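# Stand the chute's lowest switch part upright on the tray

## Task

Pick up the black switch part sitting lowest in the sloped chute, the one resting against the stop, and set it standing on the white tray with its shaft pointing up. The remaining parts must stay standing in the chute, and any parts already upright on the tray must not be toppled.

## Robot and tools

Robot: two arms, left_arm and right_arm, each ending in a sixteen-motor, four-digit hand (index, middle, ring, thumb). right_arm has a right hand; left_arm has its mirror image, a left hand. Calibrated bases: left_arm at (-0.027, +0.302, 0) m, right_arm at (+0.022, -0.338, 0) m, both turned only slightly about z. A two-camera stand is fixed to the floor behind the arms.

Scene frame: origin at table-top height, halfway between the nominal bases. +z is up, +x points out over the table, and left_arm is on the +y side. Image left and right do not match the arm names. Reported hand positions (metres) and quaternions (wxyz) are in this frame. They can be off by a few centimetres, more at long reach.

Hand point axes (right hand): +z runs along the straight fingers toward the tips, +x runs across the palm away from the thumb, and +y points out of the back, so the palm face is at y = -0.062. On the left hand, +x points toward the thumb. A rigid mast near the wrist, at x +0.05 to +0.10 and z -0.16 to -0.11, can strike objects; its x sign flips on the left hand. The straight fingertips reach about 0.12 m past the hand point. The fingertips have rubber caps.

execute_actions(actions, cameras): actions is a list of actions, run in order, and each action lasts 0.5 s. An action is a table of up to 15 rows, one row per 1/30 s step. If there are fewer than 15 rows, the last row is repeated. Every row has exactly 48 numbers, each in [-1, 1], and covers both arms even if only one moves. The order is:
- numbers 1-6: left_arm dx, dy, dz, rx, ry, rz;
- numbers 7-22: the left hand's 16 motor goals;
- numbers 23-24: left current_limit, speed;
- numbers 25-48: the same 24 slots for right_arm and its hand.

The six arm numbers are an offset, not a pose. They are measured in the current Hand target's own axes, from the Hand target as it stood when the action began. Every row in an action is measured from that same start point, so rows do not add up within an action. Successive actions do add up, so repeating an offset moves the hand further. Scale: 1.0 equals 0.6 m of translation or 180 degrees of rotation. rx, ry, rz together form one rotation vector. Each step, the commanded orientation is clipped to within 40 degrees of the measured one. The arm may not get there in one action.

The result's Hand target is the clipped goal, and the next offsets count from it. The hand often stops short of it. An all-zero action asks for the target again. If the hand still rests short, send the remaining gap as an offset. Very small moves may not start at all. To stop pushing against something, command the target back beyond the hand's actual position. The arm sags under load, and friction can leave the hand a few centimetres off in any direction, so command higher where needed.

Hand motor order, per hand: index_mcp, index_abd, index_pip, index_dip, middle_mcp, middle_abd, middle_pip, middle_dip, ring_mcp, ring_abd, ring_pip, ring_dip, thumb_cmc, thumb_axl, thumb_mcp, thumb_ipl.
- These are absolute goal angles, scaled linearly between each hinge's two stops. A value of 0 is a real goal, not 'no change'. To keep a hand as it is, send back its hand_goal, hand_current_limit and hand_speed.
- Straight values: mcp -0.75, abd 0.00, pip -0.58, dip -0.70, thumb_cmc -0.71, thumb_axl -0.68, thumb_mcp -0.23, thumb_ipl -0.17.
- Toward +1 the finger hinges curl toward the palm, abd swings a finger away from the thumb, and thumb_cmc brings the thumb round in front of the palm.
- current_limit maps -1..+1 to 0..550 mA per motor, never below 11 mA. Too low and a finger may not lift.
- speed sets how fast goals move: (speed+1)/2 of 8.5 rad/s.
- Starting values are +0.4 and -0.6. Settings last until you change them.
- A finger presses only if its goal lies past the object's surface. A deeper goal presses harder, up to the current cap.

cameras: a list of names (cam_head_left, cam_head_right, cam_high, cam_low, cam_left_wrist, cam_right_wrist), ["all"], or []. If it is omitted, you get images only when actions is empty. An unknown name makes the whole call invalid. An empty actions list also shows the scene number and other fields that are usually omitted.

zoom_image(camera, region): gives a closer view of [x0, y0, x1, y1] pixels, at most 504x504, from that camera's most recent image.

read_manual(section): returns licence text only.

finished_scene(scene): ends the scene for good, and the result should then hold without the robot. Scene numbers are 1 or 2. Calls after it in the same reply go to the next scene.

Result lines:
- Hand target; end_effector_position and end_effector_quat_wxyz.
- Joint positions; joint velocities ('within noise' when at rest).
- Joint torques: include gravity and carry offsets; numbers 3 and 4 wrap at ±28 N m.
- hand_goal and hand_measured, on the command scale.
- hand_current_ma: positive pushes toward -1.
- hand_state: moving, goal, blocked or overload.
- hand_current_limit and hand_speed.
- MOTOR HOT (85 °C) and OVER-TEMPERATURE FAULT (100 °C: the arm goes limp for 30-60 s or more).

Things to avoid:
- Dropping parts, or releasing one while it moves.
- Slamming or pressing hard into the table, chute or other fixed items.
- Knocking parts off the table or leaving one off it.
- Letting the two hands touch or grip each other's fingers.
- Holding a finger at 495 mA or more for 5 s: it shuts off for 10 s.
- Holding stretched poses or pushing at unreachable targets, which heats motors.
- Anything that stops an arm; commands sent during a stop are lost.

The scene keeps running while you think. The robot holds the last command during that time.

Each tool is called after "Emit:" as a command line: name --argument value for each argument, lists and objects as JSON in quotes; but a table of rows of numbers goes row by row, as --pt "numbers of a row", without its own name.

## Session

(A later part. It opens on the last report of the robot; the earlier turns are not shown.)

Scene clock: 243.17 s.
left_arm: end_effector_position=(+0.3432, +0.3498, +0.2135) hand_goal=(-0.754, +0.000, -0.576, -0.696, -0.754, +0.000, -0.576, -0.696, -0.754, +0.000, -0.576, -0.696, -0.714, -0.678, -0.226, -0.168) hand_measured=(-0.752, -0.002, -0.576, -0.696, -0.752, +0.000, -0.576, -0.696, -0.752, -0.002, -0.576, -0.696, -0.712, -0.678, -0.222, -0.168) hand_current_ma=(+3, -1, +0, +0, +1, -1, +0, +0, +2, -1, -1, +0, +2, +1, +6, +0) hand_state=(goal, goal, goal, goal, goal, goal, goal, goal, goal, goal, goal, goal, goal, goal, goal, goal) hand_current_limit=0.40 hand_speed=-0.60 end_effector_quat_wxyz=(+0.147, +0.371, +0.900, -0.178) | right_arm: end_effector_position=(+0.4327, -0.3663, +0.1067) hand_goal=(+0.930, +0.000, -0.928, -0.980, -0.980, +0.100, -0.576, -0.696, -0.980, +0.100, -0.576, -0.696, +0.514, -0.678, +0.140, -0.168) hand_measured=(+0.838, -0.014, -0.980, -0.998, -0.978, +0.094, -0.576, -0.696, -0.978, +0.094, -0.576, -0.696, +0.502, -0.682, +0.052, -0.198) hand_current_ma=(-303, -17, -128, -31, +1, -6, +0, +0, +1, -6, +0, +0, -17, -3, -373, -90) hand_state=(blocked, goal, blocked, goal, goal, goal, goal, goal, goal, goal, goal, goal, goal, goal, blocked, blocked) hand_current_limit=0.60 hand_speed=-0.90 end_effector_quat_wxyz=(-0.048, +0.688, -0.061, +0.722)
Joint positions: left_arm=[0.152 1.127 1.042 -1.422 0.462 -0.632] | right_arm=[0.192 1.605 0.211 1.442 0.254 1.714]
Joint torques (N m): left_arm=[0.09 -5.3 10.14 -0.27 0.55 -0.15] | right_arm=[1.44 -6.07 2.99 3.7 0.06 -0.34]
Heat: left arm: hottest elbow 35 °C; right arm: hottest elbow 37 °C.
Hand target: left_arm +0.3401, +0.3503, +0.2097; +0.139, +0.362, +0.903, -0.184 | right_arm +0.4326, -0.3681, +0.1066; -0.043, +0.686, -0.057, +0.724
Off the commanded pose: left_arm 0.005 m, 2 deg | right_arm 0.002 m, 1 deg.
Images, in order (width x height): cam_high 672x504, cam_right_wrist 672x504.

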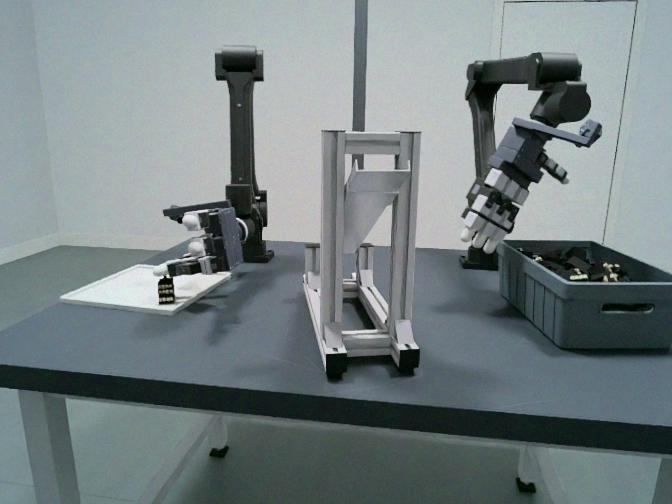

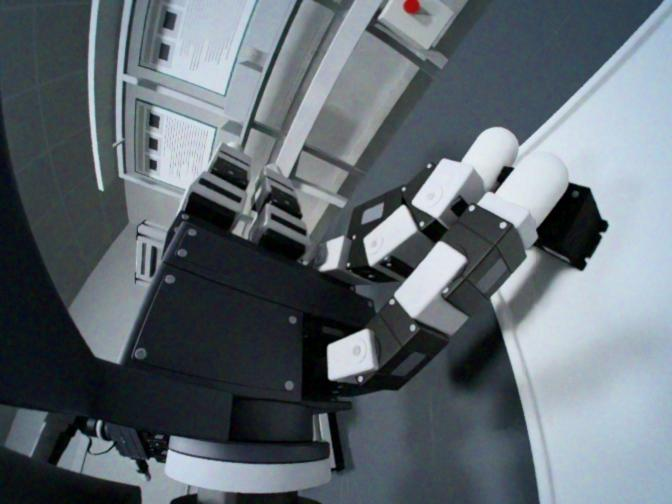

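Emit:
execute_actions --actions '[[[0,0,0,0,0,0,-0.754,0,-0.576,-0.696,-0.754,0,-0.576,-0.696,-0.754,0,-0.576,-0.696,-0.714,-0.678,-0.226,-0.168,0.4,-0.6,-0.0040,0.0006,0,0,0,0,0.93,0,-0.927,-0.98,-0.98,0.1,-0.576,-0.696,-0.98,0.1,-0.576,-0.696,0.514,-0.678,0.14,-0.168,0.6,-0.9]]]' --cameras '["cam_high","cam_right_wrist"]'

Emit:
zoom_image --camera "cam_high" --region '[130, 230, 210, 310]'

Emit:
zoom_image --camera "cam_right_wrist" --region '[480, 120, 640, 290]'

Scene clock: 248.07 s.
left_arm: end_effector_position=(+0.3432, +0.3498, +0.2135) hand_goal=(-0.754, +0.000, -0.576, -0.696, -0.754, +0.000, -0.576, -0.696, -0.754, +0.000, -0.576, -0.696, -0.714, -0.678, -0.226, -0.168) hand_measured=(-0.752, -0.002, -0.576, -0.696, -0.752, +0.000, -0.576, -0.696, -0.752, -0.002, -0.576, -0.696, -0.712, -0.678, -0.222, -0.168) hand_current_ma=(+3, -1, +0, +0, +1, -1, +0, +0, +2, -1, -1, +0, +2, +1, +6, +0) hand_state=(goal, goal, goal, goal, goal, goal, goal, goal, goal, goal, goal, goal, goal, goal, goal, goal) hand_current_limit=0.40 hand_speed=-0.60 end_effector_quat_wxyz=(+0.147, +0.371, +0.900, -0.178) | right_arm: end_effector_position=(+0.4329, -0.3662, +0.1065) hand_goal=(+0.930, +0.000, -0.928, -0.980, -0.980, +0.100, -0.576, -0.696, -0.980, +0.100, -0.576, -0.696, +0.514, -0.678, +0.140, -0.168) hand_measured=(+0.838, -0.014, -0.980, -0.998, -0.978, +0.094, -0.576, -0.696, -0.978, +0.094, -0.576, -0.696, +0.502, -0.682, +0.052, -0.198) hand_current_ma=(-303, -17, -128, -31, +1, -6, +0, +0, +1, -6, +0, +0, -16, -3, -373, -90) hand_state=(blocked, goal, blocked, goal, goal, goal, goal, goal, goal, goal, goal, goal, goal, goal, blocked, blocked) hand_current_limit=0.60 hand_speed=-0.90 end_effector_quat_wxyz=(-0.049, +0.686, -0.060, +0.724)
Joint positions: left_arm=[0.152 1.127 1.042 -1.422 0.462 -0.632] | right_arm=[0.192 1.616 0.211 1.459 0.254 1.712]
Joint torques (N m): left_arm=[-0.03 -5.25 10.14 -0.31 0.57 -0.15] | right_arm=[1.32 -5.66 2.92 3.64 0.06 -0.32]
Heat: left arm: hottest elbow 35 °C; right arm: hottest elbow 36 °C.
Hand target: left_arm +0.3401, +0.3503, +0.2097; +0.139, +0.362, +0.903, -0.184 | right_arm +0.4328, -0.3681, +0.1042; -0.043, +0.686, -0.057, +0.724
Off the commanded pose: left_arm 0.005 m, 2 deg | right_arm 0.003 m, 1 deg.
Images, in order (width x height): cam_high 672x504, cam_right_wrist 672x504.

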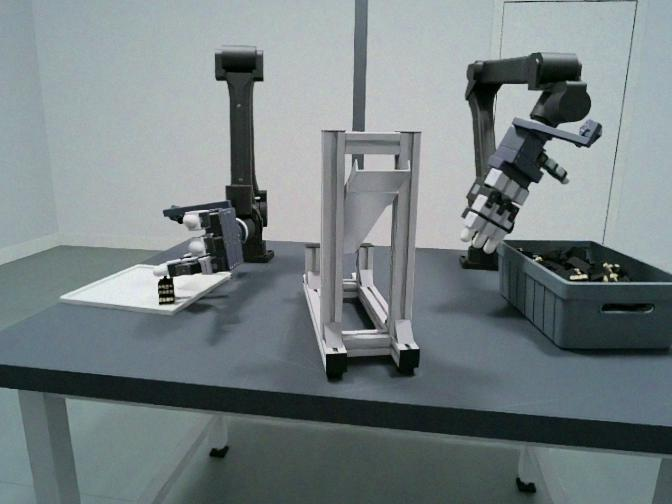

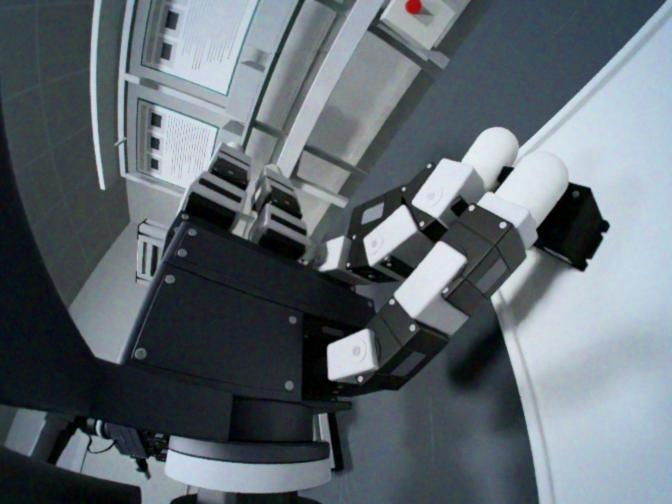

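Scaled by 6.300.

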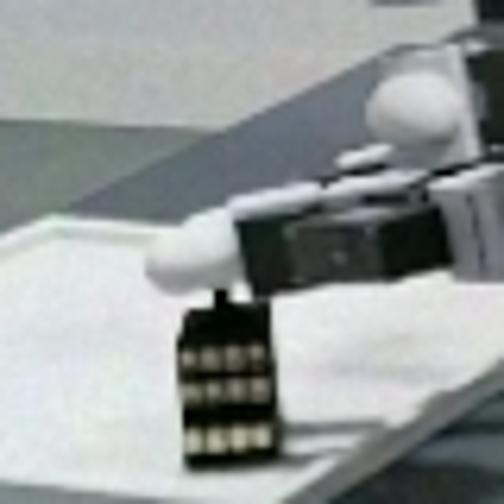

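Scaled by 2.965 from the camera's 672x504 image, which has a finer 960x720 frame.

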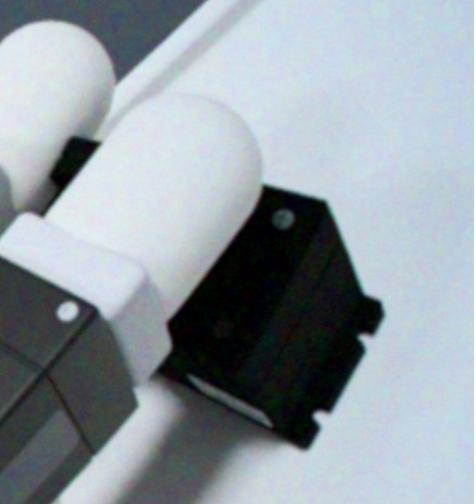

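Emit:
execute_actions --actions '[[[0,0,0,0,0,0,-0.754,0,-0.576,-0.696,-0.754,0,-0.576,-0.696,-0.754,0,-0.576,-0.696,-0.714,-0.678,-0.226,-0.168,0.4,-0.6,0,0,0,0,0,0,0.88,0,-0.94,-0.98,-0.98,0.1,-0.576,-0.696,-0.98,0.1,-0.576,-0.696,0.508,-0.68,0.092,-0.18,0.4,-0.93]],[[0,0,0,0,0,0,-0.754,0,-0.576,-0.696,-0.754,0,-0.576,-0.696,-0.754,0,-0.576,-0.696,-0.714,-0.678,-0.226,-0.168,0.4,-0.6,0,0,0,0,0,0,0.848,0,-0.95,-0.98,-0.98,0.1,-0.576,-0.696,-0.98,0.1,-0.576,-0.696,0.506,-0.68,0.06,-0.19,0.4,-0.95]]]' --cameras '["cam_high","cam_right_wrist"]'

Emit:
zoom_image --camera "cam_right_wrist" --region '[480, 120, 640, 290]'

Scene clock: 253.97 s.
left_arm: end_effector_position=(+0.3432, +0.3498, +0.2135) hand_goal=(-0.754, +0.000, -0.576, -0.696, -0.754, +0.000, -0.576, -0.696, -0.754, +0.000, -0.576, -0.696, -0.714, -0.678, -0.226, -0.168) hand_measured=(-0.752, -0.002, -0.576, -0.696, -0.752, +0.000, -0.576, -0.696, -0.752, -0.002, -0.576, -0.696, -0.712, -0.678, -0.222, -0.168) hand_current_ma=(+3, -1, +0, +0, +1, -1, +0, +0, +2, -1, -1, +0, +2, +1, +6, +0) hand_state=(goal, goal, goal, goal, goal, goal, goal, goal, goal, goal, goal, goal, goal, goal, goal, goal) hand_current_limit=0.40 hand_speed=-0.60 end_effector_quat_wxyz=(+0.147, +0.371, +0.900, -0.178) | right_arm: end_effector_position=(+0.4328, -0.3662, +0.1064) hand_goal=(+0.848, +0.000, -0.950, -0.980, -0.980, +0.100, -0.576, -0.696, -0.980, +0.100, -0.576, -0.696, +0.506, -0.680, +0.060, -0.190) hand_measured=(+0.828, -0.014, -0.980, -0.994, -0.978, +0.094, -0.576, -0.696, -0.978, +0.094, -0.576, -0.696, +0.502, -0.682, +0.048, -0.200) hand_current_ma=(-35, -17, -60, -21, +1, -6, +0, +0, +1, -6, +0, +0, -4, -1, -22, -19) hand_state=(goal, goal, blocked, goal, goal, goal, goal, goal, goal, goal, goal, goal, goal, goal, goal, goal) hand_current_limit=0.40 hand_speed=-0.95 end_effector_quat_wxyz=(-0.049, +0.686, -0.060, +0.724)
Joint positions: left_arm=[0.152 1.127 1.042 -1.422 0.462 -0.632] | right_arm=[0.192 1.616 0.211 1.459 0.254 1.712]
Joint torques (N m): left_arm=[0.09 -5.36 10.11 -0.28 0.57 -0.16] | right_arm=[1.55 -5.54 2.91 3.66 0.07 -0.32]
Heat: left arm: hottest elbow 35 °C; right arm: hottest elbow 36 °C.
Hand target: left_arm +0.3401, +0.3503, +0.2097; +0.139, +0.362, +0.903, -0.184 | right_arm +0.4328, -0.3681, +0.1042; -0.043, +0.686, -0.057, +0.724
Off the commanded pose: left_arm 0.005 m, 2 deg | right_arm 0.003 m, 1 deg.
Images, in order (width x height): cam_high 672x504, cam_right_wrist 672x504.

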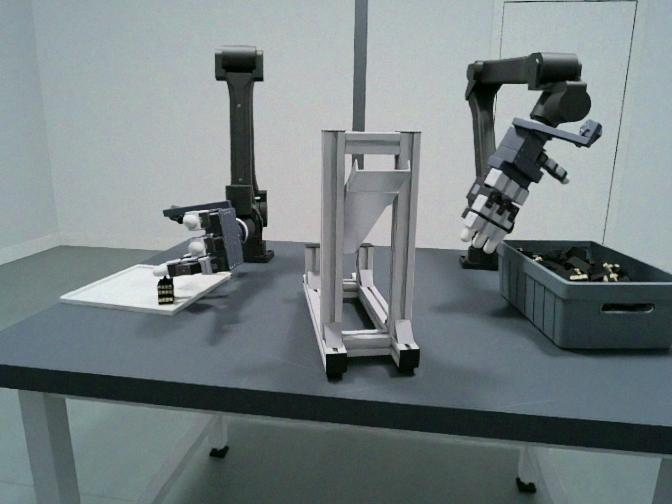

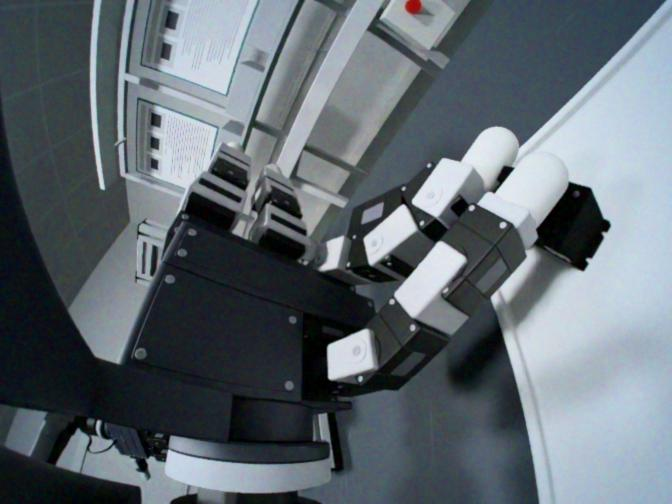

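Scaled by 2.965 from the camera's 672x504 image, which has a finer 960x720 frame.

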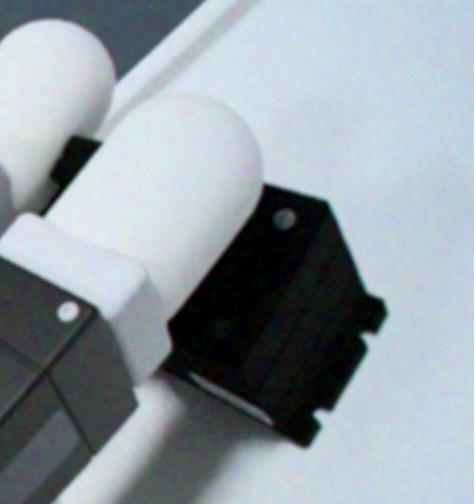

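Emit:
execute_actions --actions '[[[0,0,0,0,0,0,-0.754,0,-0.576,-0.696,-0.754,0,-0.576,-0.696,-0.754,0,-0.576,-0.696,-0.714,-0.678,-0.226,-0.168,0.4,-0.6,0,0,0,0,0,0,0.825,0,-0.95,-0.98,-0.98,0.1,-0.576,-0.696,-0.98,0.1,-0.576,-0.696,0.506,-0.68,0.033,-0.19,0.4,-0.96]],[[0,0,0,0,0,0,-0.754,0,-0.576,-0.696,-0.754,0,-0.576,-0.696,-0.754,0,-0.576,-0.696,-0.714,-0.678,-0.226,-0.168,0.4,-0.6,0,0,0,0,0,0,0.79,0,-0.94,-0.98,-0.98,0.1,-0.576,-0.696,-0.98,0.1,-0.576,-0.696,0.510,-0.68,-0.01,-0.18,0.4,-0.95]],[[0,0,0,0,0,0,-0.754,0,-0.576,-0.696,-0.754,0,-0.576,-0.696,-0.754,0,-0.576,-0.696,-0.714,-0.678,-0.226,-0.168,0.4,-0.6,0,0,0,0,0,0,0.72,0,-0.93,-0.98,-0.98,0.1,-0.576,-0.696,-0.98,0.1,-0.576,-0.696,0.512,-0.68,-0.07,-0.17,0.4,-0.9]]]' --cameras '["cam_high","cam_right_wrist"]'

Emit:
zoom_image --camera "cam_right_wrist" --region '[480, 120, 640, 290]'

Emit:
zoom_image --camera "cam_high" --region '[130, 230, 210, 310]'

Scene clock: 258.87 s.
left_arm: end_effector_position=(+0.3432, +0.3498, +0.2135) hand_goal=(-0.754, +0.000, -0.576, -0.696, -0.754, +0.000, -0.576, -0.696, -0.754, +0.000, -0.576, -0.696, -0.714, -0.678, -0.226, -0.168) hand_measured=(-0.752, -0.002, -0.576, -0.696, -0.752, +0.000, -0.576, -0.696, -0.752, -0.002, -0.576, -0.696, -0.712, -0.678, -0.222, -0.168) hand_current_ma=(+3, -1, +0, +0, +1, -1, +0, +0, +2, -1, -1, +0, +2, +1, +6, +0) hand_state=(goal, goal, goal, goal, goal, goal, goal, goal, goal, goal, goal, goal, goal, goal, goal, goal) hand_current_limit=0.40 hand_speed=-0.60 end_effector_quat_wxyz=(+0.147, +0.371, +0.900, -0.178) | right_arm: end_effector_position=(+0.4329, -0.3663, +0.1069) hand_goal=(+0.720, +0.000, -0.930, -0.980, -0.980, +0.100, -0.576, -0.696, -0.980, +0.100, -0.576, -0.696, +0.512, -0.680, -0.070, -0.170) hand_measured=(+0.724, -0.012, -0.932, -0.982, -0.978, +0.094, -0.576, -0.696, -0.978, +0.094, -0.576, -0.696, +0.498, -0.682, -0.068, -0.172) hand_current_ma=(+3, -15, -2, -2, +1, -6, +0, +0, +1, -6, +0, +0, -21, -1, +2, -3) hand_state=(goal, goal, goal, goal, goal, goal, goal, goal, goal, goal, goal, goal, goal, goal, goal, goal) hand_current_limit=0.40 hand_speed=-0.90 end_effector_quat_wxyz=(-0.048, +0.685, -0.060, +0.724)
Joint positions: left_arm=[0.152 1.127 1.042 -1.422 0.462 -0.632] | right_arm=[0.192 1.616 0.211 1.461 0.254 1.71]
Joint torques (N m): left_arm=[-0.09 -5.42 10.14 -0.34 0.57 -0.16] | right_arm=[1.32 -5.6 2.88 3.63 0.07 -0.32]
Heat: left arm: hottest elbow 35 °C; right arm: hottest elbow 35 °C.
Hand target: left_arm +0.3401, +0.3503, +0.2097; +0.139, +0.362, +0.903, -0.184 | right_arm +0.4328, -0.3681, +0.1041; -0.043, +0.686, -0.057, +0.724
Off the commanded pose: left_arm 0.005 m, 2 deg | right_arm 0.003 m, 1 deg.
Images, in order (width x height): cam_high 672x504, cam_right_wrist 672x504.

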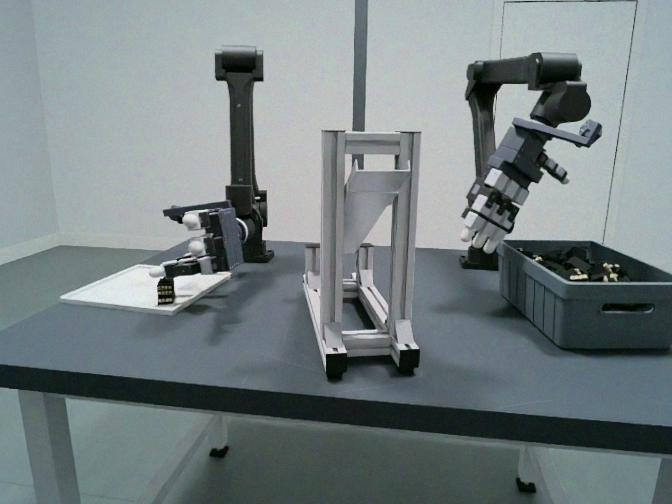

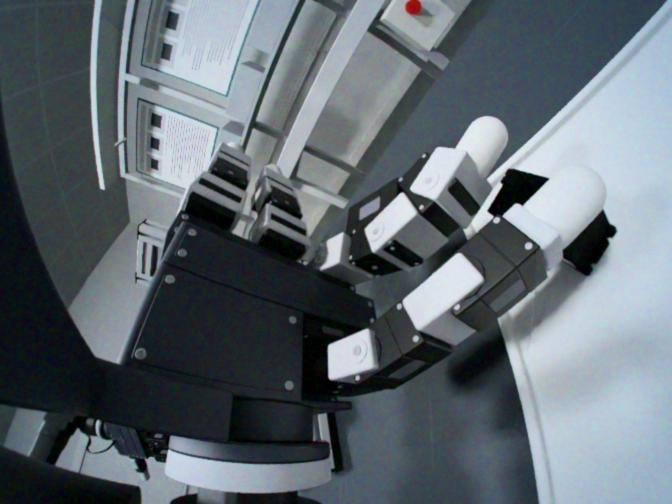

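Scaled by 2.965 from the camera's 672x504 image, which has a finer 960x720 frame.

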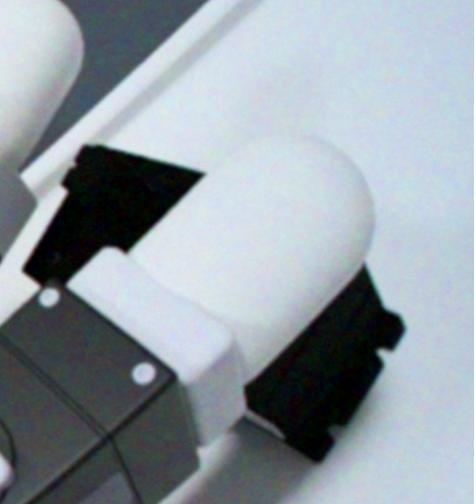

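Scaled by 6.300.

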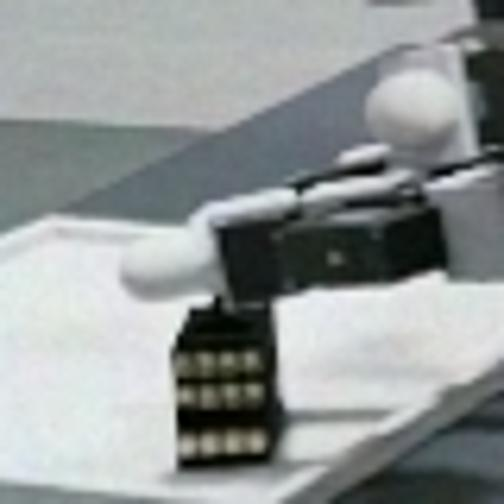

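Emit:
execute_actions --actions '[[[0,0,0,0,0,0,-0.754,0,-0.576,-0.696,-0.754,0,-0.576,-0.696,-0.754,0,-0.576,-0.696,-0.714,-0.678,-0.226,-0.168,0.4,-0.6,0,0,0,0,0,0,0.56,0,-0.93,-0.98,-0.98,0.1,-0.576,-0.696,-0.98,0.1,-0.576,-0.696,0.512,-0.68,-0.2,-0.17,0.4,-0.8]],[[0,0,0,0,0,0,-0.754,0,-0.576,-0.696,-0.754,0,-0.576,-0.696,-0.754,0,-0.576,-0.696,-0.714,-0.678,-0.226,-0.168,0.4,-0.6,0.08,-0.02,0,0,0,0,0.56,0,-0.93,-0.98,-0.98,0.1,-0.576,-0.696,-0.98,0.1,-0.576,-0.696,0.512,-0.68,-0.2,-0.17,0.4,-0.8]],[[0,0,0,0,0,0,-0.754,0,-0.576,-0.696,-0.754,0,-0.576,-0.696,-0.754,0,-0.576,-0.696,-0.714,-0.678,-0.226,-0.168,0.4,-0.6,0.08,-0.03,0,0,0,0,0.56,0,-0.93,-0.98,-0.98,0.1,-0.576,-0.696,-0.98,0.1,-0.576,-0.696,0.512,-0.68,-0.2,-0.17,0.4,-0.8]]]' --cameras '["cam_high","cam_head_left"]'

Emit:
zoom_image --camera "cam_high" --region '[120, 200, 240, 320]'

Emit:
zoom_image --camera "cam_head_left" --region '[260, 180, 580, 390]'

Scene clock: 264.77 s.
left_arm: end_effector_position=(+0.3432, +0.3498, +0.2135) hand_goal=(-0.754, +0.000, -0.576, -0.696, -0.754, +0.000, -0.576, -0.696, -0.754, +0.000, -0.576, -0.696, -0.714, -0.678, -0.226, -0.168) hand_measured=(-0.752, -0.002, -0.576, -0.696, -0.752, +0.000, -0.576, -0.696, -0.752, -0.002, -0.576, -0.696, -0.712, -0.678, -0.222, -0.168) hand_current_ma=(+3, -1, +0, +0, +1, -1, +0, +0, +2, -1, -1, +0, +2, +1, +6, +0) hand_state=(goal, goal, goal, goal, goal, goal, goal, goal, goal, goal, goal, goal, goal, goal, goal, goal) hand_current_limit=0.40 hand_speed=-0.60 end_effector_quat_wxyz=(+0.147, +0.371, +0.900, -0.178) | right_arm: end_effector_position=(+0.4200, -0.3557, +0.1983) hand_goal=(+0.560, +0.000, -0.930, -0.980, -0.980, +0.100, -0.576, -0.696, -0.980, +0.100, -0.576, -0.696, +0.512, -0.680, -0.200, -0.170) hand_measured=(+0.562, -0.010, -0.932, -0.982, -0.978, +0.094, -0.576, -0.696, -0.978, +0.094, -0.576, -0.696, +0.498, -0.682, -0.198, -0.172) hand_current_ma=(+1, -10, -2, -2, +2, -4, +0, +0, +1, -4, +0, +0, -21, -1, +2, -2) hand_state=(goal, goal, goal, goal, goal, goal, goal, goal, goal, goal, goal, goal, goal, goal, goal, goal) hand_current_limit=0.40 hand_speed=-0.80 end_effector_quat_wxyz=(-0.042, +0.687, -0.058, +0.723)
Joint positions: left_arm=[0.152 1.127 1.042 -1.422 0.462 -0.632] | right_arm=[0.254 1.056 0.258 0.851 0.321 1.695]
Joint torques (N m): left_arm=[-0.03 -5.36 10.14 -0.29 0.56 -0.16] | right_arm=[1.96 -1.96 9.33 2.4 0.13 -0.2]
Heat: left arm: hottest elbow 35 °C; right arm: hottest elbow 35 °C.
Hand target: left_arm +0.3401, +0.3503, +0.2097; +0.139, +0.362, +0.903, -0.184 | right_arm +0.4281, -0.3519, +0.2034; -0.043, +0.686, -0.057, +0.724
Off the commanded pose: left_arm 0.005 m, 2 deg | right_arm 0.010 m, 0 deg.
Images, in order (width x height): cam_head_left 672x504, cam_high 672x504.

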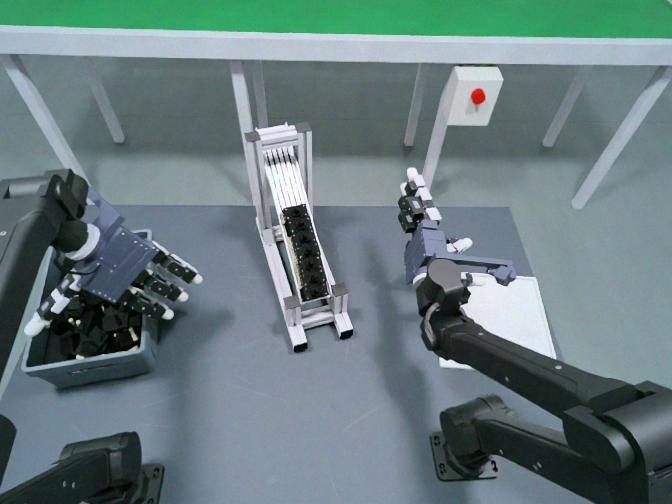

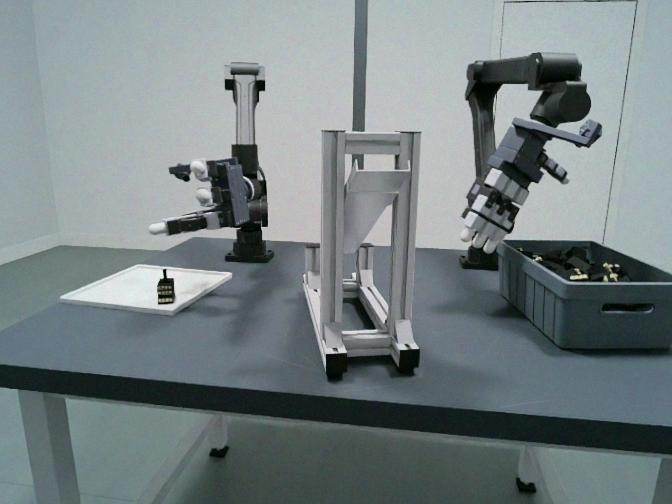

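Scaled by 4.200.

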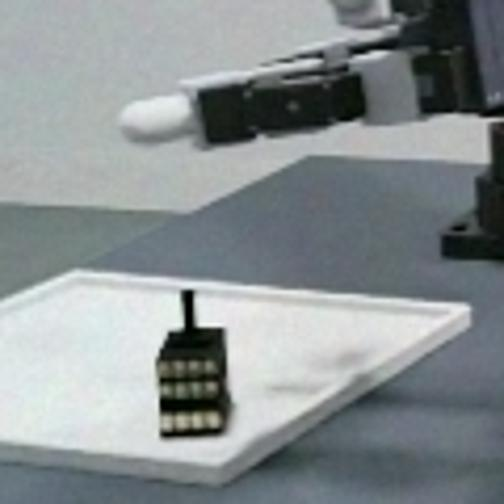

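Scaled by 1.575.

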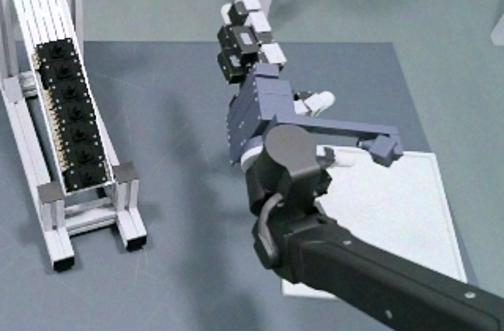

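Emit:
finished_scene --scene 2

The scene is finished: the task was done.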